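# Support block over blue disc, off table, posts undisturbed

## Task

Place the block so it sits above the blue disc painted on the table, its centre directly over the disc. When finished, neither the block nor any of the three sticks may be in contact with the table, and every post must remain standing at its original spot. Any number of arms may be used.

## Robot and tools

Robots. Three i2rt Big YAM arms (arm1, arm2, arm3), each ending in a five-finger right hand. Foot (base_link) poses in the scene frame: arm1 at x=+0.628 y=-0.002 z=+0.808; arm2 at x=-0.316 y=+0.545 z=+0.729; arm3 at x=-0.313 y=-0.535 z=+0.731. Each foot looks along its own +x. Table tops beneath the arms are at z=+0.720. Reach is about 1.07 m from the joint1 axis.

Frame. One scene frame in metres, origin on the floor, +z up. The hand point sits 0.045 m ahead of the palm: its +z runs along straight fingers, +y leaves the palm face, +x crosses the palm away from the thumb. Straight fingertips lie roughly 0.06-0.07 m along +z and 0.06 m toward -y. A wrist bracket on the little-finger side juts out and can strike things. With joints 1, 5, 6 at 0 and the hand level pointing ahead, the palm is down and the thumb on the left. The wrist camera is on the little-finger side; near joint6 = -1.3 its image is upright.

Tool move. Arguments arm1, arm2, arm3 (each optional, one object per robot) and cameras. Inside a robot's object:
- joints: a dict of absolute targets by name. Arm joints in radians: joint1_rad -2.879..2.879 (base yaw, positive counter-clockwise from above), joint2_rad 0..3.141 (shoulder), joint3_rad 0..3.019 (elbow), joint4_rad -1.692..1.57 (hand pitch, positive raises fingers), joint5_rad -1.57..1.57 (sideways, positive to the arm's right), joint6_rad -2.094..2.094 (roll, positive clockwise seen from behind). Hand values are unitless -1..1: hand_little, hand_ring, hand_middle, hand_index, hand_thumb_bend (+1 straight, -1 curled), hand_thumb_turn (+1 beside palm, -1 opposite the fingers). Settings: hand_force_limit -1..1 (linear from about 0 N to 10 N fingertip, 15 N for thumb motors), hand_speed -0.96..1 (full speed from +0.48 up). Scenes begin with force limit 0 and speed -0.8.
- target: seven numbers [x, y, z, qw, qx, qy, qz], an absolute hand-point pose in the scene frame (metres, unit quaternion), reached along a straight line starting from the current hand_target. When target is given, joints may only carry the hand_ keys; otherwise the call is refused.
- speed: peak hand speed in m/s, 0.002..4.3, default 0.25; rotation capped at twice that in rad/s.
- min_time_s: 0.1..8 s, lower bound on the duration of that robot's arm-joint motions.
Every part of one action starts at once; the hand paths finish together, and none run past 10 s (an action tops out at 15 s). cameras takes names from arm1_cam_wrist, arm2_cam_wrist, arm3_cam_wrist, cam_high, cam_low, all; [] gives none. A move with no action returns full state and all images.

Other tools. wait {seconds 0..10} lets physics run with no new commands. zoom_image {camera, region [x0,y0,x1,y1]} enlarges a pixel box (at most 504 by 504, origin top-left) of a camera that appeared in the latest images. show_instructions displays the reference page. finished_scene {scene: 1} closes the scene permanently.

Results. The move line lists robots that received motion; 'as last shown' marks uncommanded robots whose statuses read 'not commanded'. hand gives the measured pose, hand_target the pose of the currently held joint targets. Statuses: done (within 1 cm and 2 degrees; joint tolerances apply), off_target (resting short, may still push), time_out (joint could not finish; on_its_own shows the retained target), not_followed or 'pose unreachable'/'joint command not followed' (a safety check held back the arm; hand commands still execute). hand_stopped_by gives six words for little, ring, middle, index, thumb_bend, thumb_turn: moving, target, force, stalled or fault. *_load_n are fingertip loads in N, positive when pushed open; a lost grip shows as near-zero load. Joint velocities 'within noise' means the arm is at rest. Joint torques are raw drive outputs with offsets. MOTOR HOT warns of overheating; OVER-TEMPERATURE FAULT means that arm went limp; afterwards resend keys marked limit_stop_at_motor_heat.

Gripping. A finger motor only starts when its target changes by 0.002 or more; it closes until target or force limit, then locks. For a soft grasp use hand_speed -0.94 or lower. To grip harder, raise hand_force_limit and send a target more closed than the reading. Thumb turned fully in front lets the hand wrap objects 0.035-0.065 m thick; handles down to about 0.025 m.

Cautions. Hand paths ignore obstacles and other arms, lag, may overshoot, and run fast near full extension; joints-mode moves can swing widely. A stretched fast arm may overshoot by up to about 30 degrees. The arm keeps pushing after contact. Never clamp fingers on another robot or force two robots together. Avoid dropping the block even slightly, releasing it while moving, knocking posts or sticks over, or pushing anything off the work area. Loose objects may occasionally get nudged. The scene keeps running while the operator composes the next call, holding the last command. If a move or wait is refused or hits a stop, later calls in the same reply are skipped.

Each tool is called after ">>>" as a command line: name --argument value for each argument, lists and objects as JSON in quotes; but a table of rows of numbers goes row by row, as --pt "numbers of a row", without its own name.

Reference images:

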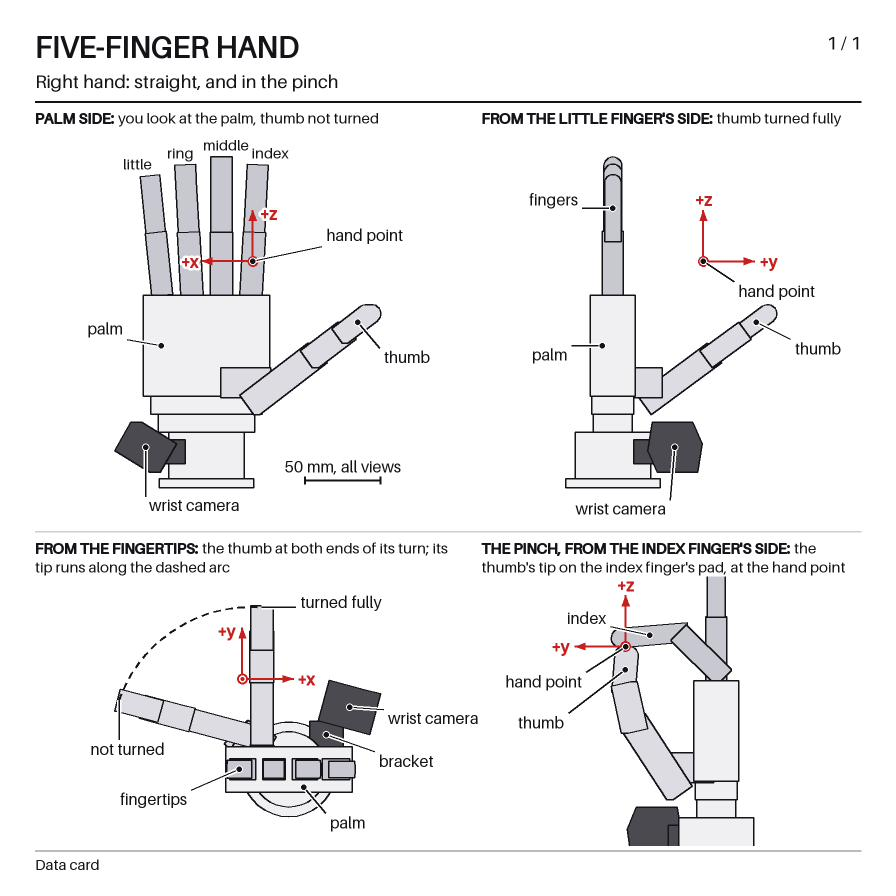

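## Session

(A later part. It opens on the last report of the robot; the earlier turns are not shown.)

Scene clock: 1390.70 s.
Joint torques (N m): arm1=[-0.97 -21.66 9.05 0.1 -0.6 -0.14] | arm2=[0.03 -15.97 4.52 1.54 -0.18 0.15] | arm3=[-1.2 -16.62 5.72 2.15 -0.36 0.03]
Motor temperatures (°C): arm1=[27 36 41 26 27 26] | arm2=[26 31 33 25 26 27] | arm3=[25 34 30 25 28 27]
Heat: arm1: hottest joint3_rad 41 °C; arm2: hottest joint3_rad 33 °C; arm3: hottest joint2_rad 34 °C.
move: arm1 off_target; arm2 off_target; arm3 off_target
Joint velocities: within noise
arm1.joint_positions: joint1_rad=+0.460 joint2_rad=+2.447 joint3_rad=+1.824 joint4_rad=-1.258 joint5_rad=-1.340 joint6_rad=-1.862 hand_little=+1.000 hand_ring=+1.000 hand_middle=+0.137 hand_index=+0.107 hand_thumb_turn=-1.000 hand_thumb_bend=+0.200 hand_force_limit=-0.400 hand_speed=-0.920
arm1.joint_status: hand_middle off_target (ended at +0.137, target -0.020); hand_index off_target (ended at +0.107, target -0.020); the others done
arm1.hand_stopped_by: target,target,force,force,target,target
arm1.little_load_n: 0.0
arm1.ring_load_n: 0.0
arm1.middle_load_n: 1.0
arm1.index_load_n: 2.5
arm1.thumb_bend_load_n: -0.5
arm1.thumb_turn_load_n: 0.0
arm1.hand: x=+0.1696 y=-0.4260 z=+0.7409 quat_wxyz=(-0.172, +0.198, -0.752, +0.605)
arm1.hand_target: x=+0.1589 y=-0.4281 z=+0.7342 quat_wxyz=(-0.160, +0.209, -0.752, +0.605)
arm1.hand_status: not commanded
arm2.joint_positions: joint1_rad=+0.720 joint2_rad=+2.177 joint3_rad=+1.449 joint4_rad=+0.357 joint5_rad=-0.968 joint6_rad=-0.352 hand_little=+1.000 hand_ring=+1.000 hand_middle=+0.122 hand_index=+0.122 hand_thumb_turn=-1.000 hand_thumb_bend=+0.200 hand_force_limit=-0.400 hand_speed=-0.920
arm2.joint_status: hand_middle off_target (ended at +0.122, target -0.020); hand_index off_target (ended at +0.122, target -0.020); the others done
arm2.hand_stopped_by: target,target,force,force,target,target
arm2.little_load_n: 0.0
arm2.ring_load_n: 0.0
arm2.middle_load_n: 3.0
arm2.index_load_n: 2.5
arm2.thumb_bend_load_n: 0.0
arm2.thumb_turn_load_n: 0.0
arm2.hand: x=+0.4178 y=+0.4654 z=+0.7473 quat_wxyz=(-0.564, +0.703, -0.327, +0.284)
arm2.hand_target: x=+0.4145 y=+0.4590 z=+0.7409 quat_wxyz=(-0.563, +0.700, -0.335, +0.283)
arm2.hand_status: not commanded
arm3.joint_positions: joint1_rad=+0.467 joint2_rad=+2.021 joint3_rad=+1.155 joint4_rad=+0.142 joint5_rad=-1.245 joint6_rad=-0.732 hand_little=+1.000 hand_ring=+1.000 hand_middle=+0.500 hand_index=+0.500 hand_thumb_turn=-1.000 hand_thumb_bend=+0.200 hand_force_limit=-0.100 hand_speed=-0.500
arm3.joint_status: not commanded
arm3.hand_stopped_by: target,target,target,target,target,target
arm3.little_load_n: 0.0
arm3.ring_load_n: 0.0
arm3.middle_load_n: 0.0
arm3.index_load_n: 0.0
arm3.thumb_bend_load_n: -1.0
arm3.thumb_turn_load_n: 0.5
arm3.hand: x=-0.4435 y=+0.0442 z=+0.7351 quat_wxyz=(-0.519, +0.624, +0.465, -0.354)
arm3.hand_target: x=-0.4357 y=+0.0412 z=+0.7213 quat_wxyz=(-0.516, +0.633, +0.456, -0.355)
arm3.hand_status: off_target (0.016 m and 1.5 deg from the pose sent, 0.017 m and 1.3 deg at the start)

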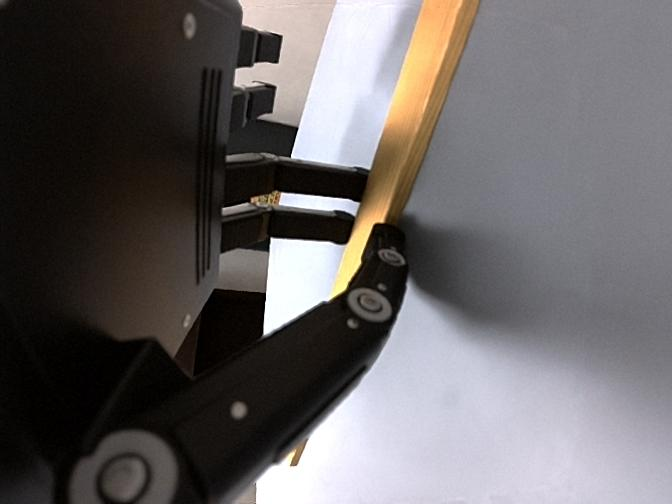

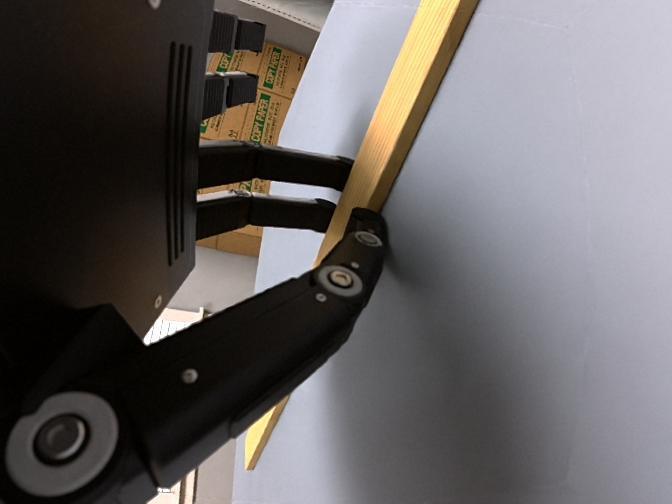

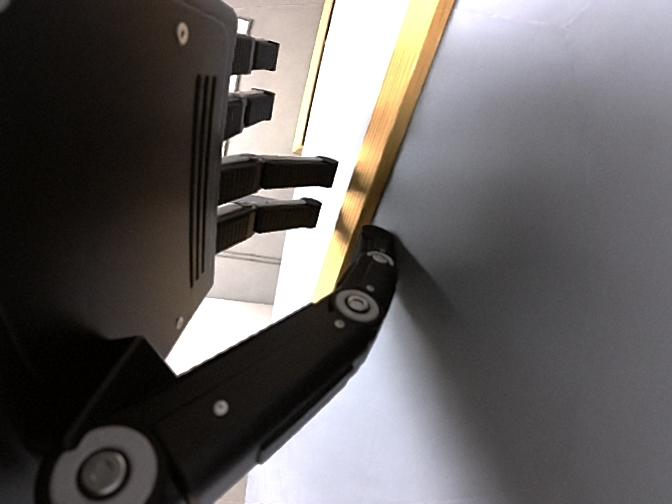

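>>> move --arm1 '{"joints": {"hand_force_limit": 0.0, "hand_index": -0.1, "hand_middle": -0.1}}' --arm2 '{"joints": {"hand_force_limit": 0.0, "hand_index": -0.1, "hand_middle": -0.1}}' --arm3 '{"joints": {"hand_speed": -0.92, "hand_force_limit": -0.4, "hand_index": -0.02, "hand_middle": -0.02}}'

>>> move --arm2 '{"target": [0.4146, 0.4590, 0.790, 0.5636, -0.7003, 0.3347, -0.2832], "speed": 0.05}' --cameras '["arm1_cam_wrist", "arm2_cam_wrist", "arm3_cam_wrist"]'

Scene clock: 1402.00 s.
Joint torques (N m): arm1=[-0.67 -21.42 8.81 -0.05 -0.55 -0.11] | arm2=[0.32 -16.09 4.6 1.55 -0.16 0.12] | arm3=[-0.62 -16.26 5.71 1.68 -0.07 -0.02]
Motor temperatures (°C): arm1=[27 36 41 26 27 26] | arm2=[26 31 33 25 26 27] | arm3=[25 34 30 25 28 27]
Heat: arm1: hottest joint3_rad 41 °C; arm2: hottest joint3_rad 33 °C; arm3: hottest joint2_rad 34 °C.
move: arm1 off_target; arm2 off_target; arm3 off_target
Joint velocities: within noise
arm1.joint_positions: joint1_rad=+0.460 joint2_rad=+2.447 joint3_rad=+1.826 joint4_rad=-1.258 joint5_rad=-1.342 joint6_rad=-1.862 hand_little=+1.000 hand_ring=+1.000 hand_middle=+0.117 hand_index=+0.079 hand_thumb_turn=-1.000 hand_thumb_bend=+0.201 hand_force_limit=+0.000 hand_speed=-0.920
arm1.joint_status: hand_middle off_target (ended at +0.117, target -0.100); hand_index off_target (ended at +0.079, target -0.100); the others done
arm1.hand_stopped_by: target,target,force,force,target,target
arm1.little_load_n: 0.0
arm1.ring_load_n: 0.0
arm1.middle_load_n: 5.0
arm1.index_load_n: 5.0
arm1.thumb_bend_load_n: 3.0
arm1.thumb_turn_load_n: 0.0
arm1.hand: x=+0.1692 y=-0.4264 z=+0.7415 quat_wxyz=(-0.171, +0.198, -0.751, +0.606)
arm1.hand_target: x=+0.1589 y=-0.4281 z=+0.7342 quat_wxyz=(-0.160, +0.209, -0.752, +0.605)
arm1.hand_status: not commanded
arm2.joint_positions: joint1_rad=+0.720 joint2_rad=+2.177 joint3_rad=+1.449 joint4_rad=+0.360 joint5_rad=-0.969 joint6_rad=-0.349 hand_little=+1.000 hand_ring=+1.000 hand_middle=+0.109 hand_index=+0.094 hand_thumb_turn=-1.000 hand_thumb_bend=+0.201 hand_force_limit=+0.000 hand_speed=-0.920
arm2.joint_status: hand_middle off_target (ended at +0.109, target -0.100); hand_index off_target (ended at +0.094, target -0.100); the others done
arm2.hand_stopped_by: target,target,force,force,target,target
arm2.little_load_n: 0.0
arm2.ring_load_n: -0.5
arm2.middle_load_n: 3.5
arm2.index_load_n: 5.0
arm2.thumb_bend_load_n: 3.5
arm2.thumb_turn_load_n: 0.0
arm2.hand: x=+0.4179 y=+0.4655 z=+0.7480 quat_wxyz=(-0.565, +0.703, -0.326, +0.284)
arm2.hand_target: x=+0.4145 y=+0.4590 z=+0.7409 quat_wxyz=(-0.563, +0.700, -0.335, +0.283)
arm2.hand_status: not commanded
arm3.joint_positions: joint1_rad=+0.467 joint2_rad=+2.022 joint3_rad=+1.155 joint4_rad=+0.152 joint5_rad=-1.255 joint6_rad=-0.727 hand_little=+1.000 hand_ring=+1.000 hand_middle=+0.179 hand_index=+0.120 hand_thumb_turn=-1.000 hand_thumb_bend=+0.200 hand_force_limit=-0.400 hand_speed=-0.920
arm3.joint_status: hand_middle off_target (ended at +0.179, target -0.020); hand_index off_target (ended at +0.120, target -0.020); the others done
arm3.hand_stopped_by: target,target,force,force,target,target
arm3.little_load_n: 0.0
arm3.ring_load_n: 0.0
arm3.middle_load_n: 0.0
arm3.index_load_n: 2.5
arm3.thumb_bend_load_n: 0.0
arm3.thumb_turn_load_n: 0.0
arm3.hand: x=-0.4443 y=+0.0441 z=+0.7368 quat_wxyz=(-0.521, +0.620, +0.466, -0.357)
arm3.hand_target: x=-0.4357 y=+0.0411 z=+0.7213 quat_wxyz=(-0.516, +0.633, +0.456, -0.355)
arm3.hand_status: not commanded
pictures: none

Scene clock: 1403.53 s.
Joint torques (N m): arm1=[-1.2 -21.36 8.95 0.27 -0.52 -0.1] | arm2=[0.44 -17.79 5.59 0.8 -0.14 0.12] | arm3=[-0.91 -16.79 5.81 1.7 -0.05 -0.03]
Motor temperatures (°C): arm1=[27 36 41 26 27 26] | arm2=[26 31 33 25 26 27] | arm3=[25 34 30 25 28 27]
Heat: arm1: hottest joint3_rad 41 °C; arm2: hottest joint3_rad 33 °C; arm3: hottest joint2_rad 34 °C.
move: arm2 off_target
Joint velocities: within noise
arm1, arm3: as last shown
arm1.index_load_n: 5.5
arm2.joint_positions: joint1_rad=+0.720 joint2_rad=+2.122 joint3_rad=+1.449 joint4_rad=+0.287 joint5_rad=-0.969 joint6_rad=-0.349 hand_little=+1.000 hand_ring=+1.000 hand_middle=+0.109 hand_index=+0.094 hand_thumb_turn=-1.000 hand_thumb_bend=+0.200 hand_force_limit=+0.000 hand_speed=-0.920
arm2.joint_status: not commanded
arm2.hand_stopped_by: target,target,force,force,target,target
arm2.little_load_n: 0.0
arm2.ring_load_n: 0.0
arm2.middle_load_n: 0.0
arm2.index_load_n: 0.0
arm2.thumb_bend_load_n: 0.5
arm2.thumb_turn_load_n: 0.0
arm2.hand: x=+0.4140 y=+0.4661 z=+0.7757 quat_wxyz=(-0.564, +0.703, -0.332, +0.277)
arm2.hand_target: x=+0.4145 y=+0.4591 z=+0.7899 quat_wxyz=(-0.564, +0.700, -0.335, +0.283)
arm2.hand_status: off_target (0.016 m and 0.9 deg from the pose sent, 0.043 m and 1.0 deg at the start)
arm3.index_load_n: 3.0

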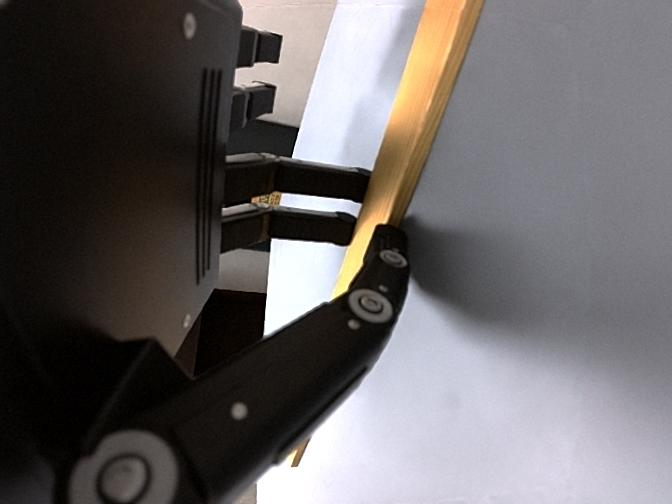

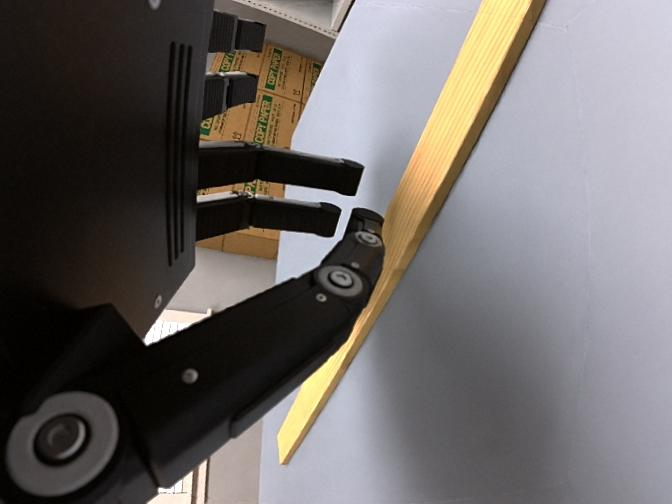

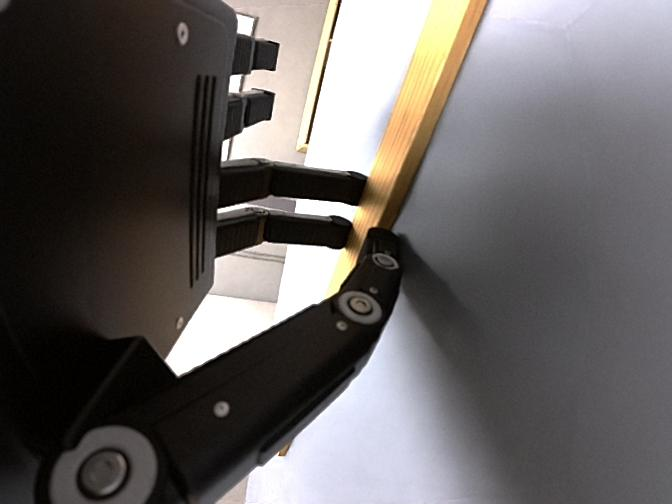

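>>> move --cameras '["cam_low", "cam_high", "arm3_cam_wrist", "arm1_cam_wrist"]'

>>> zoom_image --camera "cam_low" --region '[250, 320, 570, 400]'

>>> zoom_image --camera "cam_low" --region '[360, 330, 440, 380]'

>>> zoom_image --camera "arm3_cam_wrist" --region '[320, 160, 440, 280]'

>>> zoom_image --camera "arm1_cam_wrist" --region '[320, 160, 440, 280]'

Scene clock: 1432.17 s.
Joint torques (N m): arm1=[-0.67 -21.36 8.79 -0.08 -0.52 -0.08] | arm2=[-0.09 -17.61 5.59 0.75 -0.15 0.12] | arm3=[-1.2 -16.56 5.81 1.81 -0.05 -0.01]
Motor temperatures (°C): arm1=[27 36 41 26 27 26] | arm2=[26 32 33 25 26 26] | arm3=[25 34 29 25 28 27]
Heat: arm1: hottest joint3_rad 41 °C; arm2: hottest joint3_rad 33 °C; arm3: hottest joint2_rad 34 °C.
Joint velocities: within noise
arm1.joint_positions: joint1_rad=+0.460 joint2_rad=+2.447 joint3_rad=+1.826 joint4_rad=-1.258 joint5_rad=-1.342 joint6_rad=-1.862 hand_little=+1.000 hand_ring=+1.000 hand_middle=+0.117 hand_index=+0.079 hand_thumb_turn=-1.000 hand_thumb_bend=+0.201 hand_force_limit=+0.000 hand_speed=-0.920
arm1.joint_status: not commanded
arm1.hand_stopped_by: target,target,force,force,target,target
arm1.little_load_n: -0.5
arm1.ring_load_n: 0.0
arm1.middle_load_n: 5.0
arm1.index_load_n: 5.5
arm1.thumb_bend_load_n: 3.0
arm1.thumb_turn_load_n: 0.0
arm1.hand: x=+0.1692 y=-0.4264 z=+0.7415 quat_wxyz=(-0.171, +0.198, -0.751, +0.606) (m; scene frame)
arm1.hand_target: x=+0.1589 y=-0.4281 z=+0.7342 quat_wxyz=(-0.160, +0.209, -0.752, +0.605) (m; scene frame)
arm1.hand_status: not commanded
arm2.joint_positions: joint1_rad=+0.720 joint2_rad=+2.122 joint3_rad=+1.449 joint4_rad=+0.287 joint5_rad=-0.969 joint6_rad=-0.349 hand_little=+1.000 hand_ring=+1.000 hand_middle=+0.109 hand_index=+0.094 hand_thumb_turn=-1.000 hand_thumb_bend=+0.200 hand_force_limit=+0.000 hand_speed=-0.920
arm2.joint_status: not commanded
arm2.hand_stopped_by: target,target,force,force,target,target
arm2.little_load_n: 0.0
arm2.ring_load_n: 0.0
arm2.middle_load_n: 0.0
arm2.index_load_n: 0.0
arm2.thumb_bend_load_n: 0.0
arm2.thumb_turn_load_n: 0.0
arm2.hand: x=+0.4140 y=+0.4661 z=+0.7757 quat_wxyz=(-0.564, +0.703, -0.332, +0.277) (m; scene frame)
arm2.hand_target: x=+0.4146 y=+0.4591 z=+0.7899 quat_wxyz=(-0.564, +0.700, -0.335, +0.283) (m; scene frame)
arm2.hand_status: off_target (0.016 m and 0.9 deg from the pose sent, 0.043 m and 1.0 deg at the start)
arm3.joint_positions: joint1_rad=+0.467 joint2_rad=+2.022 joint3_rad=+1.155 joint4_rad=+0.152 joint5_rad=-1.255 joint6_rad=-0.727 hand_little=+1.000 hand_ring=+1.000 hand_middle=+0.179 hand_index=+0.120 hand_thumb_turn=-1.000 hand_thumb_bend=+0.200 hand_force_limit=-0.400 hand_speed=-0.920
arm3.joint_status: not commanded
arm3.hand_stopped_by: target,target,force,force,target,target
arm3.little_load_n: 0.0
arm3.ring_load_n: 0.0
arm3.middle_load_n: 0.0
arm3.index_load_n: 2.5
arm3.thumb_bend_load_n: 0.0
arm3.thumb_turn_load_n: 0.0
arm3.hand: x=-0.4443 y=+0.0441 z=+0.7368 quat_wxyz=(-0.521, +0.620, +0.466, -0.357) (m; scene frame)
arm3.hand_target: x=-0.4357 y=+0.0411 z=+0.7213 quat_wxyz=(-0.516, +0.633, +0.456, -0.355) (m; scene frame)
arm3.hand_status: not commanded
pictures: arm1_cam_wrist, arm3_cam_wrist, cam_high, cam_low

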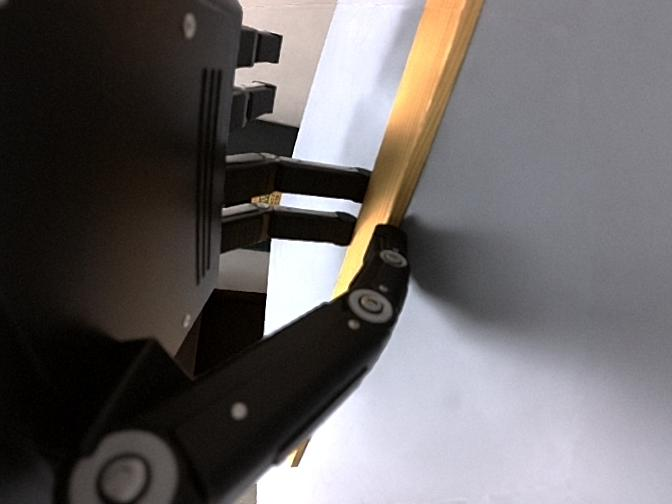

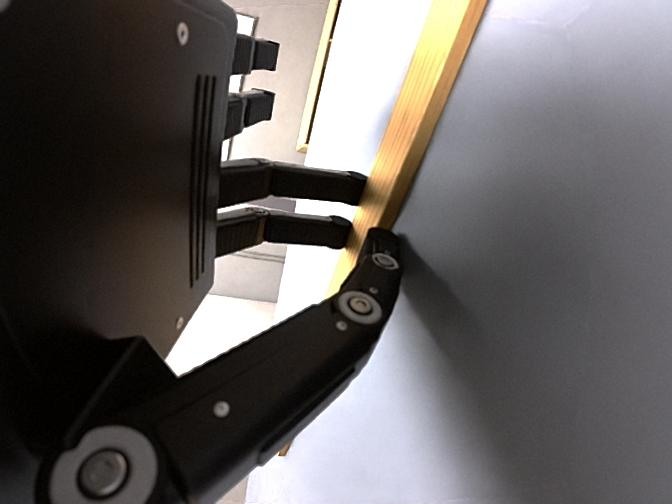

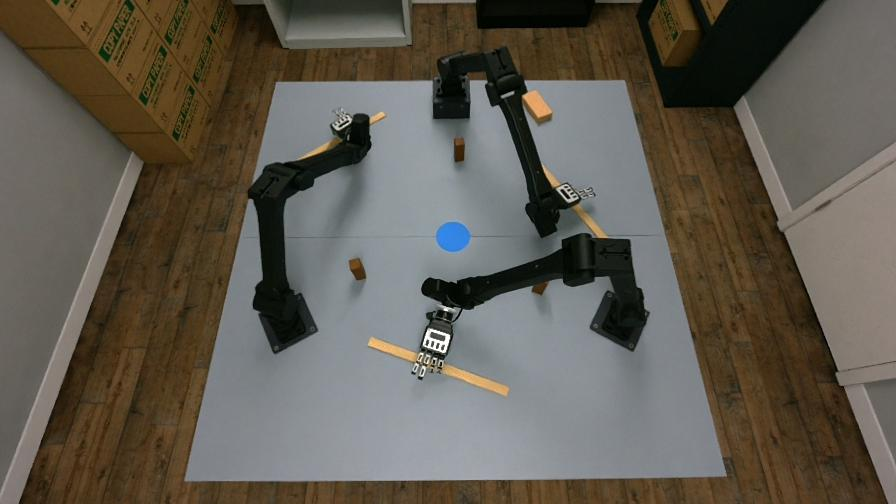

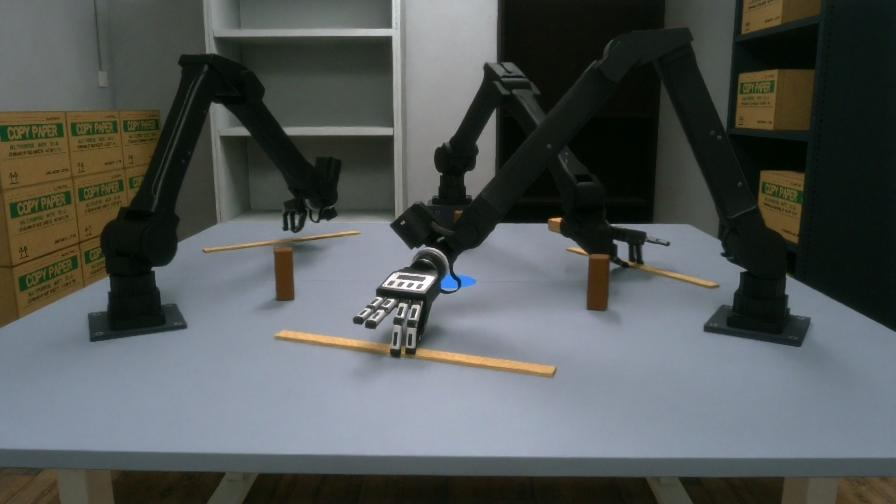

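Scaled by 1.575.

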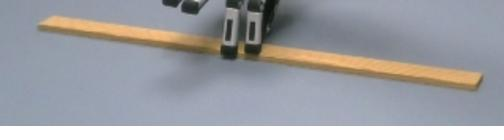

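Scaled by 6.300.

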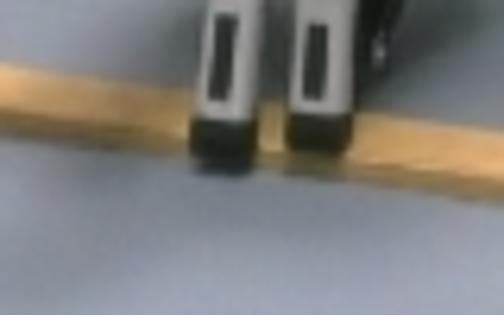

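Scaled by 4.200 from the camera's image (finer frame: 960x720).

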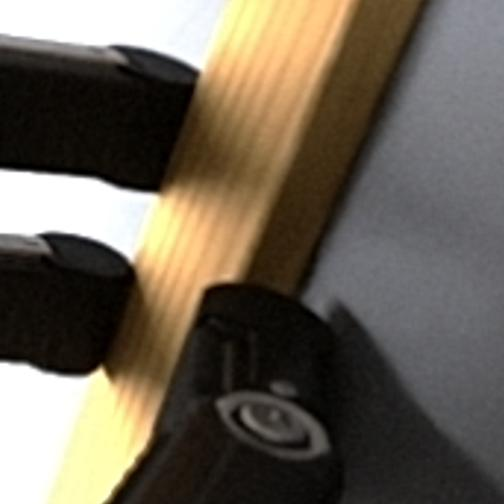

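Scaled by 4.200 from the camera's image (finer frame: 960x720).

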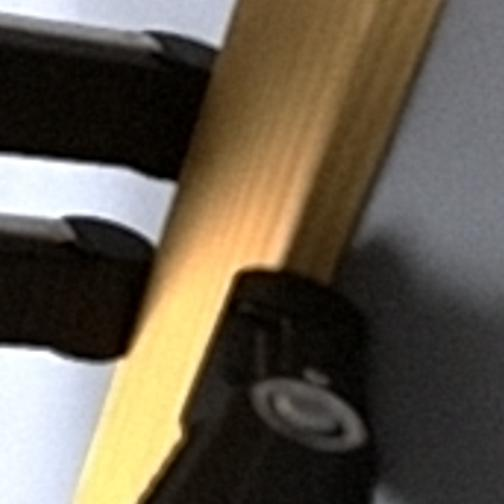

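>>> move --arm1 '{"joints": {"hand_speed": -0.3, "hand_index": 0.4, "hand_middle": 0.4}}' --arm3 '{"joints": {"hand_speed": -0.3, "hand_index": 0.4, "hand_middle": 0.4}}'

>>> move --arm1 '{"target": [0.172, -0.4505, 0.785, 0.1059, -0.2409, 0.8737, -0.4093], "speed": 0.2}' --arm2 '{"target": [0.437, 0.4765, 0.805, 0.3761, -0.8163, 0.3936, -0.1931], "speed": 0.2}' --arm3 '{"target": [-0.460, 0.0529, 0.790, 0.3507, -0.7375, -0.5267, 0.2362], "speed": 0.2}'

>>> move --arm1 '{"joints": {"hand_speed": -0.3, "hand_index": -0.1, "hand_middle": -0.1, "hand_thumb_bend": 0.8, "hand_force_limit": 0.0}}' --arm2 '{"joints": {"hand_speed": -0.3, "hand_index": -0.1, "hand_middle": -0.1, "hand_thumb_bend": 0.8, "hand_force_limit": 0.0}}' --arm3 '{"joints": {"hand_speed": -0.3, "hand_index": -0.1, "hand_middle": -0.1, "hand_thumb_bend": 0.8, "hand_force_limit": 0.0}}' --cameras '["arm1_cam_wrist", "arm2_cam_wrist", "arm3_cam_wrist"]'

Scene clock: 1530.70 s.
Joint torques (N m): arm1=[-1.55 -20.48 8.68 -0.06 -0.85 -0.11] | arm2=[0.26 -18.02 5.63 0.8 -0.15 0.12] | arm3=[-1.14 -16.97 5.79 1.8 -0.29 -0.01]
Motor temperatures (°C): arm1=[27 36 41 26 26 26] | arm2=[26 32 34 25 26 26] | arm3=[25 34 29 25 27 27]
Heat: arm1: hottest joint3_rad 41 °C; arm2: hottest joint3_rad 34 °C; arm3: hottest joint2_rad 34 °C.
move: arm1 done; arm3 done
Joint velocities: within noise
arm1.joint_positions: joint1_rad=+0.460 joint2_rad=+2.449 joint3_rad=+1.826 joint4_rad=-1.257 joint5_rad=-1.336 joint6_rad=-1.863 hand_little=+1.000 hand_ring=+1.000 hand_middle=+0.400 hand_index=+0.400 hand_thumb_turn=-1.000 hand_thumb_bend=+0.200 hand_force_limit=+0.000 hand_speed=-0.300
arm1.joint_status: all done
arm1.hand_stopped_by: target,target,target,target,target,target
arm1.little_load_n: 0.0
arm1.ring_load_n: 0.0
arm1.middle_load_n: 0.0
arm1.index_load_n: 0.0
arm1.thumb_bend_load_n: -1.5
arm1.thumb_turn_load_n: 0.0
arm1.hand: x=+0.1691 y=-0.4257 z=+0.7393 quat_wxyz=(-0.171, +0.200, -0.753, +0.604)
arm1.hand_target: x=+0.1588 y=-0.4282 z=+0.7343 quat_wxyz=(-0.160, +0.209, -0.752, +0.605)
arm1.hand_status: not commanded
arm2: as last shown
arm3.joint_positions: joint1_rad=+0.467 joint2_rad=+2.024 joint3_rad=+1.155 joint4_rad=+0.152 joint5_rad=-1.248 joint6_rad=-0.727 hand_little=+1.000 hand_ring=+1.000 hand_middle=+0.400 hand_index=+0.400 hand_thumb_turn=-1.000 hand_thumb_bend=+0.199 hand_force_limit=-0.400 hand_speed=-0.300
arm3.joint_status: all done
arm3.hand_stopped_by: target,target,target,target,target,target
arm3.little_load_n: 0.0
arm3.ring_load_n: 0.0
arm3.middle_load_n: 0.0
arm3.index_load_n: 0.0
arm3.thumb_bend_load_n: -2.0
arm3.thumb_turn_load_n: 0.0
arm3.hand: x=-0.4438 y=+0.0446 z=+0.7348 quat_wxyz=(-0.520, +0.623, +0.465, -0.355)
arm3.hand_target: x=-0.4357 y=+0.0412 z=+0.7214 quat_wxyz=(-0.516, +0.633, +0.456, -0.355)
arm3.hand_status: not commanded
pictures: none

Scene clock: 1532.73 s.
Joint torques (N m): arm1=[-0.67 -24.35 7.86 0.34 -0.71 0.15] | arm2=[1.38 -17.9 10.29 0.42 -0.26 -0.09] | arm3=[1.26 -19.31 12.26 0.64 -0.42 -0.13]
Motor temperatures (°C): arm1=[27 36 41 26 26 26] | arm2=[26 32 34 25 26 26] | arm3=[25 34 29 25 27 27]
Heat: arm1: hottest joint3_rad 41 °C; arm2: hottest joint3_rad 34 °C; arm3: hottest joint2_rad 34 °C.
move: arm1 off_target; arm2 off_target; arm3 off_target
Joint velocities: within noise
arm1.joint_positions: joint1_rad=+0.599 joint2_rad=+2.238 joint3_rad=+1.745 joint4_rad=-1.012 joint5_rad=-0.862 joint6_rad=-1.471 hand_little=+1.000 hand_ring=+1.000 hand_middle=+0.400 hand_index=+0.400 hand_thumb_turn=-1.000 hand_thumb_bend=+0.200 hand_force_limit=+0.000 hand_speed=-0.300
arm1.joint_status: not commanded
arm1.hand_stopped_by: target,target,target,target,target,target
arm1.little_load_n: 0.0
arm1.ring_load_n: 0.0
arm1.middle_load_n: 0.0
arm1.index_load_n: 0.0
arm1.thumb_bend_load_n: 0.0
arm1.thumb_turn_load_n: 0.0
arm1.hand: x=+0.1748 y=-0.4475 z=+0.7739 quat_wxyz=(-0.114, +0.240, -0.874, +0.407)
arm1.hand_target: x=+0.1720 y=-0.4505 z=+0.7851 quat_wxyz=(-0.106, +0.241, -0.874, +0.409)
arm1.hand_status: off_target (0.012 m and 0.9 deg from the pose sent, 0.052 m and 27.8 deg at the start)
arm2.joint_positions: joint1_rad=+0.824 joint2_rad=+2.146 joint3_rad=+1.822 joint4_rad=-0.635 joint5_rad=-0.622 joint6_rad=-0.667 hand_little=+1.000 hand_ring=+1.000 hand_middle=+0.109 hand_index=+0.094 hand_thumb_turn=-1.000 hand_thumb_bend=+0.200 hand_force_limit=+0.000 hand_speed=-0.920
arm2.joint_status: not commanded
arm2.hand_stopped_by: target,target,force,force,target,target
arm2.little_load_n: 0.0
arm2.ring_load_n: 0.0
arm2.middle_load_n: 0.0
arm2.index_load_n: 0.0
arm2.thumb_bend_load_n: 0.0
arm2.thumb_turn_load_n: 0.0
arm2.hand: x=+0.4184 y=+0.4783 z=+0.7811 quat_wxyz=(-0.373, +0.814, -0.411, +0.171)
arm2.hand_target: x=+0.4356 y=+0.4767 z=+0.8055 quat_wxyz=(-0.376, +0.816, -0.394, +0.194)
arm2.hand_status: off_target (0.030 m and 3.3 deg from the pose sent, 0.039 m and 27.8 deg at the start)
arm3.joint_positions: joint1_rad=+0.600 joint2_rad=+1.900 joint3_rad=+1.375 joint4_rad=-0.640 joint5_rad=-0.780 joint6_rad=-0.980 hand_little=+1.000 hand_ring=+1.000 hand_middle=+0.400 hand_index=+0.400 hand_thumb_turn=-1.000 hand_thumb_bend=+0.200 hand_force_limit=-0.400 hand_speed=-0.300
arm3.joint_status: not commanded
arm3.hand_stopped_by: target,target,target,target,target,target
arm3.little_load_n: 0.0
arm3.ring_load_n: 0.0
arm3.middle_load_n: 0.0
arm3.index_load_n: 0.0
arm3.thumb_bend_load_n: 0.0
arm3.thumb_turn_load_n: 0.0
arm3.hand: x=-0.4544 y=+0.0362 z=+0.7701 quat_wxyz=(-0.335, +0.750, +0.514, -0.247)
arm3.hand_target: x=-0.4601 y=+0.0519 z=+0.7903 quat_wxyz=(-0.351, +0.737, +0.526, -0.236)
arm3.hand_status: off_target (0.027 m and 3.0 deg from the pose sent, 0.058 m and 28.0 deg at the start)
pictures: none

Scene clock: 1533.83 s.
Joint torques (N m): arm1=[-0.91 -24.29 7.79 0.29 -0.73 0.12] | arm2=[1.38 -17.79 10.3 0.51 -0.23 -0.08] | arm3=[1.03 -19.14 12.07 0.73 -0.41 -0.12]
Motor temperatures (°C): arm1=[27 36 41 26 26 26] | arm2=[26 32 34 25 26 26] | arm3=[25 34 30 25 27 27]
Heat: arm1: hottest joint3_rad 41 °C; arm2: hottest joint3_rad 34 °C; arm3: hottest joint2_rad 34 °C.
move: arm1 done; arm2 off_target; arm3 done
Joint velocities: within noise
arm1.joint_positions: joint1_rad=+0.599 joint2_rad=+2.238 joint3_rad=+1.745 joint4_rad=-1.012 joint5_rad=-0.862 joint6_rad=-1.470 hand_little=+1.000 hand_ring=+1.000 hand_middle=-0.100 hand_index=-0.100 hand_thumb_turn=-1.000 hand_thumb_bend=+0.800 hand_force_limit=+0.000 hand_speed=-0.300
arm1.joint_status: all done
arm1.hand_stopped_by: target,target,target,target,target,target
arm1.little_load_n: 0.0
arm1.ring_load_n: 0.0
arm1.middle_load_n: 0.0
arm1.index_load_n: 0.0
arm1.thumb_bend_load_n: 0.0
arm1.thumb_turn_load_n: 0.0
arm1.hand: x=+0.1748 y=-0.4475 z=+0.7738 quat_wxyz=(-0.114, +0.240, -0.874, +0.407)
arm1.hand_target: x=+0.1719 y=-0.4505 z=+0.7851 quat_wxyz=(-0.106, +0.241, -0.874, +0.409)
arm1.hand_status: not commanded
arm2.joint_positions: joint1_rad=+0.824 joint2_rad=+2.146 joint3_rad=+1.822 joint4_rad=-0.635 joint5_rad=-0.622 joint6_rad=-0.668 hand_little=+1.000 hand_ring=+1.000 hand_middle=+0.109 hand_index=+0.094 hand_thumb_turn=-1.000 hand_thumb_bend=+0.800 hand_force_limit=+0.000 hand_speed=-0.300
arm2.joint_status: hand_middle off_target (ended at +0.109, target -0.100); hand_index off_target (ended at +0.094, target -0.100); the others done
arm2.hand_stopped_by: target,target,force,force,target,target
arm2.little_load_n: 0.0
arm2.ring_load_n: 0.0
arm2.middle_load_n: 0.0
arm2.index_load_n: 0.0
arm2.thumb_bend_load_n: 0.0
arm2.thumb_turn_load_n: 0.0
arm2.hand: x=+0.4185 y=+0.4783 z=+0.7811 quat_wxyz=(-0.373, +0.814, -0.411, +0.171)
arm2.hand_target: x=+0.4356 y=+0.4767 z=+0.8055 quat_wxyz=(-0.376, +0.816, -0.394, +0.194)
arm2.hand_status: not commanded
arm3.joint_positions: joint1_rad=+0.600 joint2_rad=+1.900 joint3_rad=+1.375 joint4_rad=-0.640 joint5_rad=-0.779 joint6_rad=-0.981 hand_little=+1.000 hand_ring=+1.000 hand_middle=-0.100 hand_index=-0.100 hand_thumb_turn=-1.000 hand_thumb_bend=+0.800 hand_force_limit=+0.000 hand_speed=-0.300
arm3.joint_status: all done
arm3.hand_stopped_by: target,target,target,target,target,target
arm3.little_load_n: 0.0
arm3.ring_load_n: 0.0
arm3.middle_load_n: 0.0
arm3.index_load_n: 0.0
arm3.thumb_bend_load_n: 0.0
arm3.thumb_turn_load_n: 0.0
arm3.hand: x=-0.4543 y=+0.0362 z=+0.7701 quat_wxyz=(-0.335, +0.750, +0.514, -0.247)
arm3.hand_target: x=-0.4600 y=+0.0519 z=+0.7903 quat_wxyz=(-0.351, +0.738, +0.526, -0.236)
arm3.hand_status: not commanded

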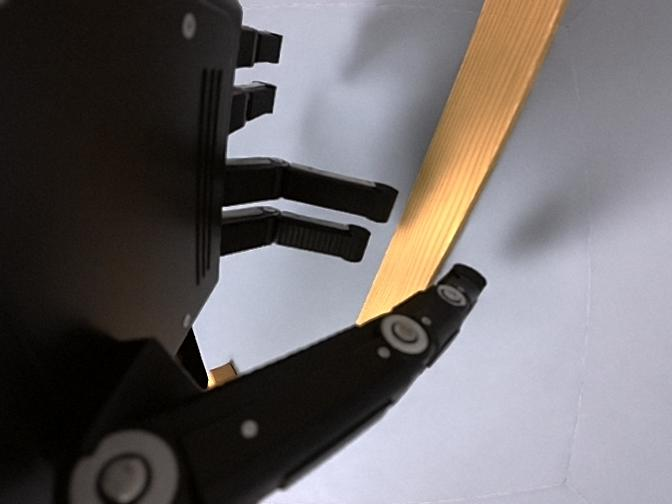

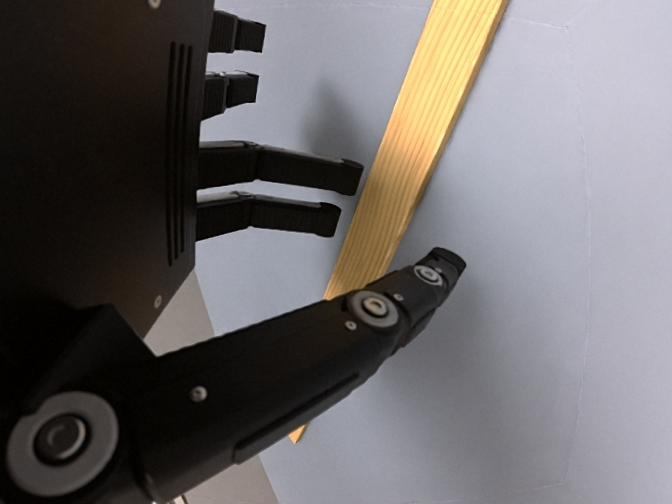

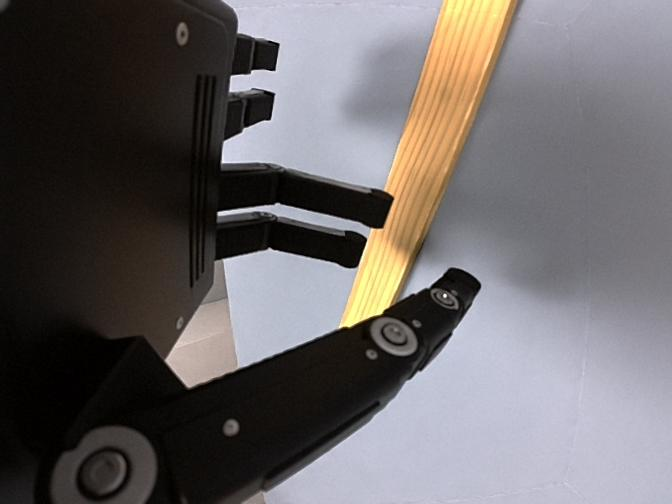

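>>> move --arm1 '{"target": [0.172, -0.4505, 0.757, 0.1059, -0.2409, 0.8737, -0.4093], "speed": 0.12}' --arm2 '{"target": [0.444, 0.487, 0.778, 0.3761, -0.8163, 0.3936, -0.1931], "speed": 0.12, "joints": {"hand_index": -0.11, "hand_middle": -0.11}}' --arm3 '{"target": [-0.466, 0.050, 0.765, 0.3507, -0.7375, -0.5267, 0.2362], "speed": 0.12}' --cameras '["arm1_cam_wrist", "arm2_cam_wrist", "arm3_cam_wrist"]'

Scene clock: 1589.43 s.
Joint torques (N m): arm1=[-1.26 -20.72 7.54 0.58 -0.62 0.12] | arm2=[1.67 -17.73 9.22 1.33 -0.2 0.07] | arm3=[1.14 -17.26 9.09 1.72 -0.41 0]
Motor temperatures (°C): arm1=[27 39 38 26 26 26] | arm2=[25 33 37 25 26 26] | arm3=[25 36 34 25 28 27]
Heat: arm1: hottest joint2_rad 39 °C; arm2: hottest joint3_rad 37 °C; arm3: hottest joint2_rad 36 °C.
move: arm1 off_target; arm2 off_target; arm3 done
Joint velocities: within noise
arm1.joint_positions: joint1_rad=+0.599 joint2_rad=+2.239 joint3_rad=+1.733 joint4_rad=-0.967 joint5_rad=-0.862 joint6_rad=-1.470 hand_little=+1.000 hand_ring=+1.000 hand_middle=-0.100 hand_index=-0.100 hand_thumb_turn=-1.000 hand_thumb_bend=+0.800 hand_force_limit=+0.000 hand_speed=-0.300
arm1.joint_status: not commanded
arm1.hand_stopped_by: target,target,target,target,target,target
arm1.little_load_n: -0.5
arm1.ring_load_n: 0.0
arm1.middle_load_n: 0.0
arm1.index_load_n: 0.0
arm1.thumb_bend_load_n: 0.0
arm1.thumb_turn_load_n: 0.0
arm1.hand: x=+0.1700 y=-0.4509 z=+0.7684 quat_wxyz=(-0.100, +0.246, -0.872, +0.412)
arm1.hand_target: x=+0.1721 y=-0.4503 z=+0.7571 quat_wxyz=(-0.106, +0.241, -0.874, +0.409)
arm1.hand_status: off_target (0.012 m and 1.0 deg from the pose sent, 0.017 m and 0.9 deg at the start)
arm2.joint_positions: joint1_rad=+0.836 joint2_rad=+2.176 joint3_rad=+1.823 joint4_rad=-0.603 joint5_rad=-0.613 joint6_rad=-0.668 hand_little=+1.000 hand_ring=+1.000 hand_middle=-0.110 hand_index=-0.110 hand_thumb_turn=-1.000 hand_thumb_bend=+0.800 hand_force_limit=+0.000 hand_speed=-0.300
arm2.joint_status: all done
arm2.hand_stopped_by: target,target,target,target,target,target
arm2.little_load_n: 0.0
arm2.ring_load_n: 0.0
arm2.middle_load_n: -1.0
arm2.index_load_n: 0.0
arm2.thumb_bend_load_n: 0.0
arm2.thumb_turn_load_n: 0.0
arm2.hand: x=+0.4245 y=+0.4848 z=+0.7622 quat_wxyz=(-0.371, +0.817, -0.407, +0.171)
arm2.hand_target: x=+0.4429 y=+0.4872 z=+0.7787 quat_wxyz=(-0.376, +0.816, -0.394, +0.193)
arm2.hand_status: off_target (0.025 m and 3.0 deg from the pose sent, 0.027 m and 3.3 deg at the start)
arm3.joint_positions: joint1_rad=+0.606 joint2_rad=+1.904 joint3_rad=+1.375 joint4_rad=-0.596 joint5_rad=-0.775 joint6_rad=-0.981 hand_little=+1.000 hand_ring=+1.000 hand_middle=-0.100 hand_index=-0.100 hand_thumb_turn=-1.000 hand_thumb_bend=+0.800 hand_force_limit=+0.000 hand_speed=-0.300
arm3.joint_status: not commanded
arm3.hand_stopped_by: target,target,target,target,target,target
arm3.little_load_n: 0.0
arm3.ring_load_n: 0.0
arm3.middle_load_n: 0.0
arm3.index_load_n: 0.0
arm3.thumb_bend_load_n: 0.0
arm3.thumb_turn_load_n: 0.0
arm3.hand: x=-0.4577 y=+0.0458 z=+0.7695 quat_wxyz=(-0.349, +0.742, +0.521, -0.237)
arm3.hand_target: x=-0.4659 y=+0.0498 z=+0.7650 quat_wxyz=(-0.351, +0.737, +0.527, -0.236)
arm3.hand_status: done (0.010 m and 0.9 deg from the pose sent, 0.019 m and 3.0 deg at the start)

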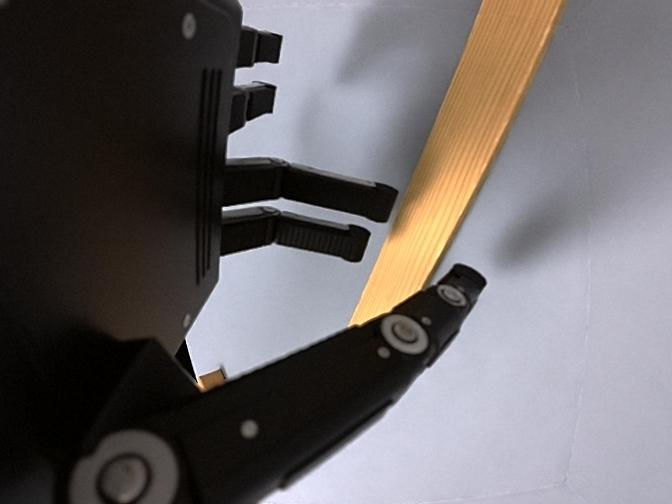

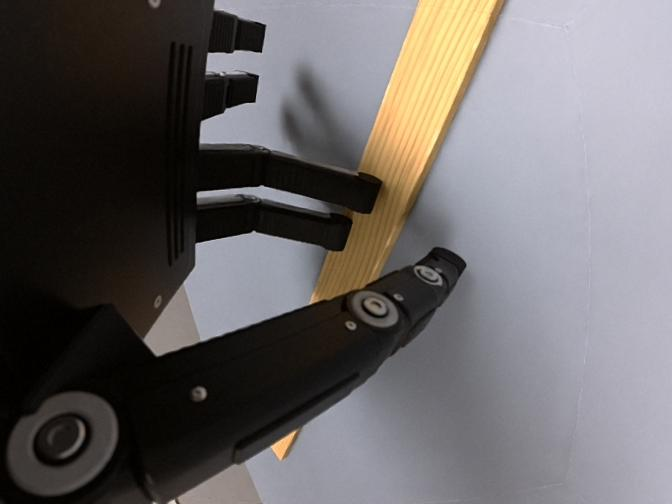

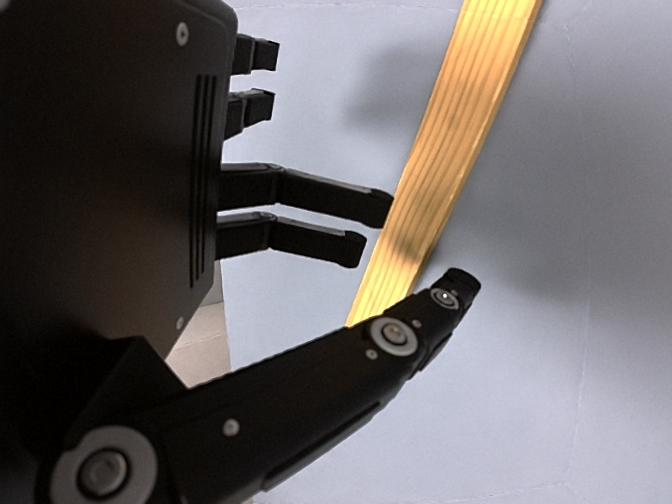

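>>> move --arm1 '{"target": [0.173, -0.4503, 0.744, 0.1059, -0.2409, 0.8737, -0.4093], "speed": 0.12}' --arm2 '{"target": [0.4506, 0.493, 0.793, 0.3761, -0.8163, 0.3936, -0.1931], "speed": 0.12}' --arm3 '{"target": [-0.466, 0.050, 0.746, 0.3507, -0.7375, -0.5267, 0.2362], "speed": 0.12}' --cameras '["arm1_cam_wrist", "arm2_cam_wrist", "arm3_cam_wrist"]'

Scene clock: 1601.77 s.
Joint torques (N m): arm1=[0.09 -20.89 7.43 0.42 -0.63 0.11] | arm2=[1.55 -17.79 10.17 0.36 -0.2 0.15] | arm3=[1.9 -17.67 7.5 1.8 -0.42 0.02]
Motor temperatures (°C): arm1=[27 38 38 26 26 26] | arm2=[25 32 37 25 26 26] | arm3=[25 35 34 25 28 27]
Heat: arm1: hottest joint2_rad 38 °C; arm2: hottest joint3_rad 37 °C; arm3: hottest joint2_rad 35 °C.
move: arm1 off_target; arm2 off_target; arm3 off_target
Joint velocities: within noise
arm1.joint_positions: joint1_rad=+0.599 joint2_rad=+2.256 joint3_rad=+1.723 joint4_rad=-0.941 joint5_rad=-0.863 joint6_rad=-1.469 hand_little=+1.000 hand_ring=+1.000 hand_middle=-0.100 hand_index=-0.100 hand_thumb_turn=-1.000 hand_thumb_bend=+0.800 hand_force_limit=+0.000 hand_speed=-0.300
arm1.joint_status: not commanded
arm1.hand_stopped_by: target,target,target,target,target,target
arm1.little_load_n: -0.5
arm1.ring_load_n: 0.0
arm1.middle_load_n: 0.0
arm1.index_load_n: 0.0
arm1.thumb_bend_load_n: 0.0
arm1.thumb_turn_load_n: 0.0
arm1.hand: x=+0.1712 y=-0.4504 z=+0.7547 quat_wxyz=(-0.101, +0.246, -0.872, +0.412)
arm1.hand_target: x=+0.1731 y=-0.4501 z=+0.7440 quat_wxyz=(-0.106, +0.241, -0.874, +0.409)
arm1.hand_status: off_target (0.011 m and 0.9 deg from the pose sent, 0.025 m and 1.0 deg at the start)
arm2.joint_positions: joint1_rad=+0.848 joint2_rad=+2.178 joint3_rad=+1.851 joint4_rad=-0.611 joint5_rad=-0.606 joint6_rad=-0.668 hand_little=+1.000 hand_ring=+1.000 hand_middle=-0.110 hand_index=-0.110 hand_thumb_turn=-1.000 hand_thumb_bend=+0.800 hand_force_limit=+0.000 hand_speed=-0.300
arm2.joint_status: not commanded
arm2.hand_stopped_by: target,target,target,target,target,target
arm2.little_load_n: 0.0
arm2.ring_load_n: 0.0
arm2.middle_load_n: 0.0
arm2.index_load_n: 0.0
arm2.thumb_bend_load_n: 0.0
arm2.thumb_turn_load_n: 0.0
arm2.hand: x=+0.4333 y=+0.4909 z=+0.7720 quat_wxyz=(-0.371, +0.819, -0.400, +0.179)
arm2.hand_target: x=+0.4494 y=+0.4931 z=+0.7933 quat_wxyz=(-0.376, +0.816, -0.394, +0.194)
arm2.hand_status: off_target (0.027 m and 1.9 deg from the pose sent, 0.041 m and 3.0 deg at the start)
arm3.joint_positions: joint1_rad=+0.606 joint2_rad=+1.933 joint3_rad=+1.375 joint4_rad=-0.554 joint5_rad=-0.775 joint6_rad=-0.981 hand_little=+1.000 hand_ring=+1.000 hand_middle=-0.100 hand_index=-0.100 hand_thumb_turn=-1.000 hand_thumb_bend=+0.800 hand_force_limit=+0.000 hand_speed=-0.300
arm3.joint_status: not commanded
arm3.hand_stopped_by: target,target,target,target,target,target
arm3.little_load_n: 0.0
arm3.ring_load_n: 0.0
arm3.middle_load_n: 0.0
arm3.index_load_n: 0.0
arm3.thumb_bend_load_n: 0.0
arm3.thumb_turn_load_n: 0.0
arm3.hand: x=-0.4580 y=+0.0529 z=+0.7551 quat_wxyz=(-0.354, +0.740, +0.522, -0.233)
arm3.hand_target: x=-0.4658 y=+0.0498 z=+0.7461 quat_wxyz=(-0.350, +0.738, +0.527, -0.236)
arm3.hand_status: off_target (0.012 m and 0.8 deg from the pose sent, 0.025 m and 0.9 deg at the start)

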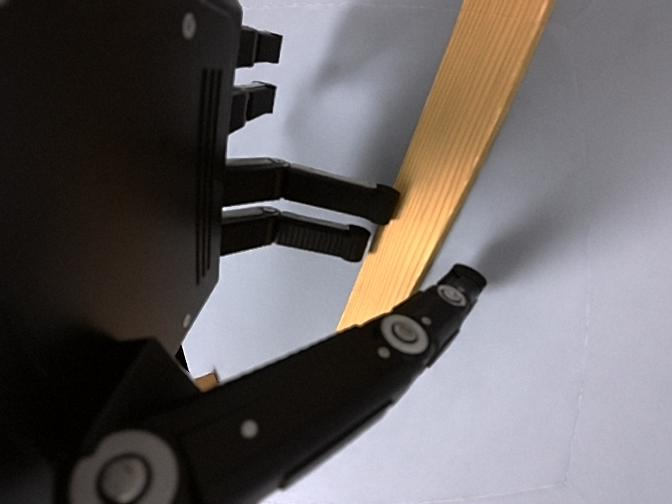

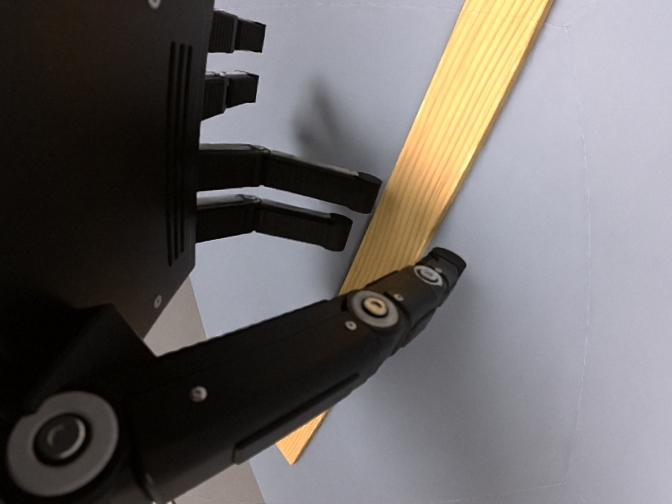

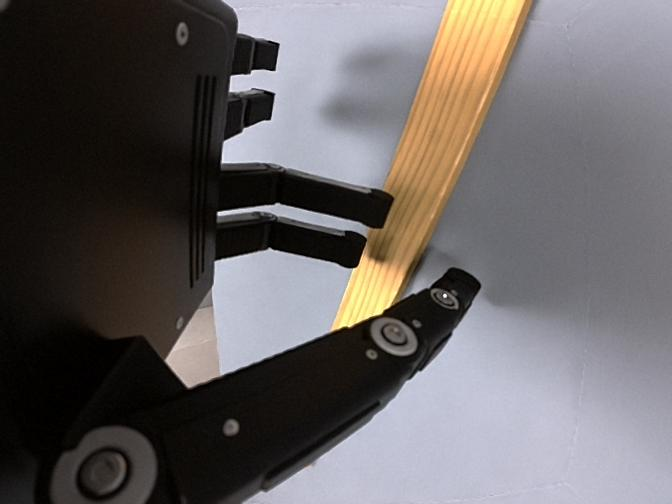

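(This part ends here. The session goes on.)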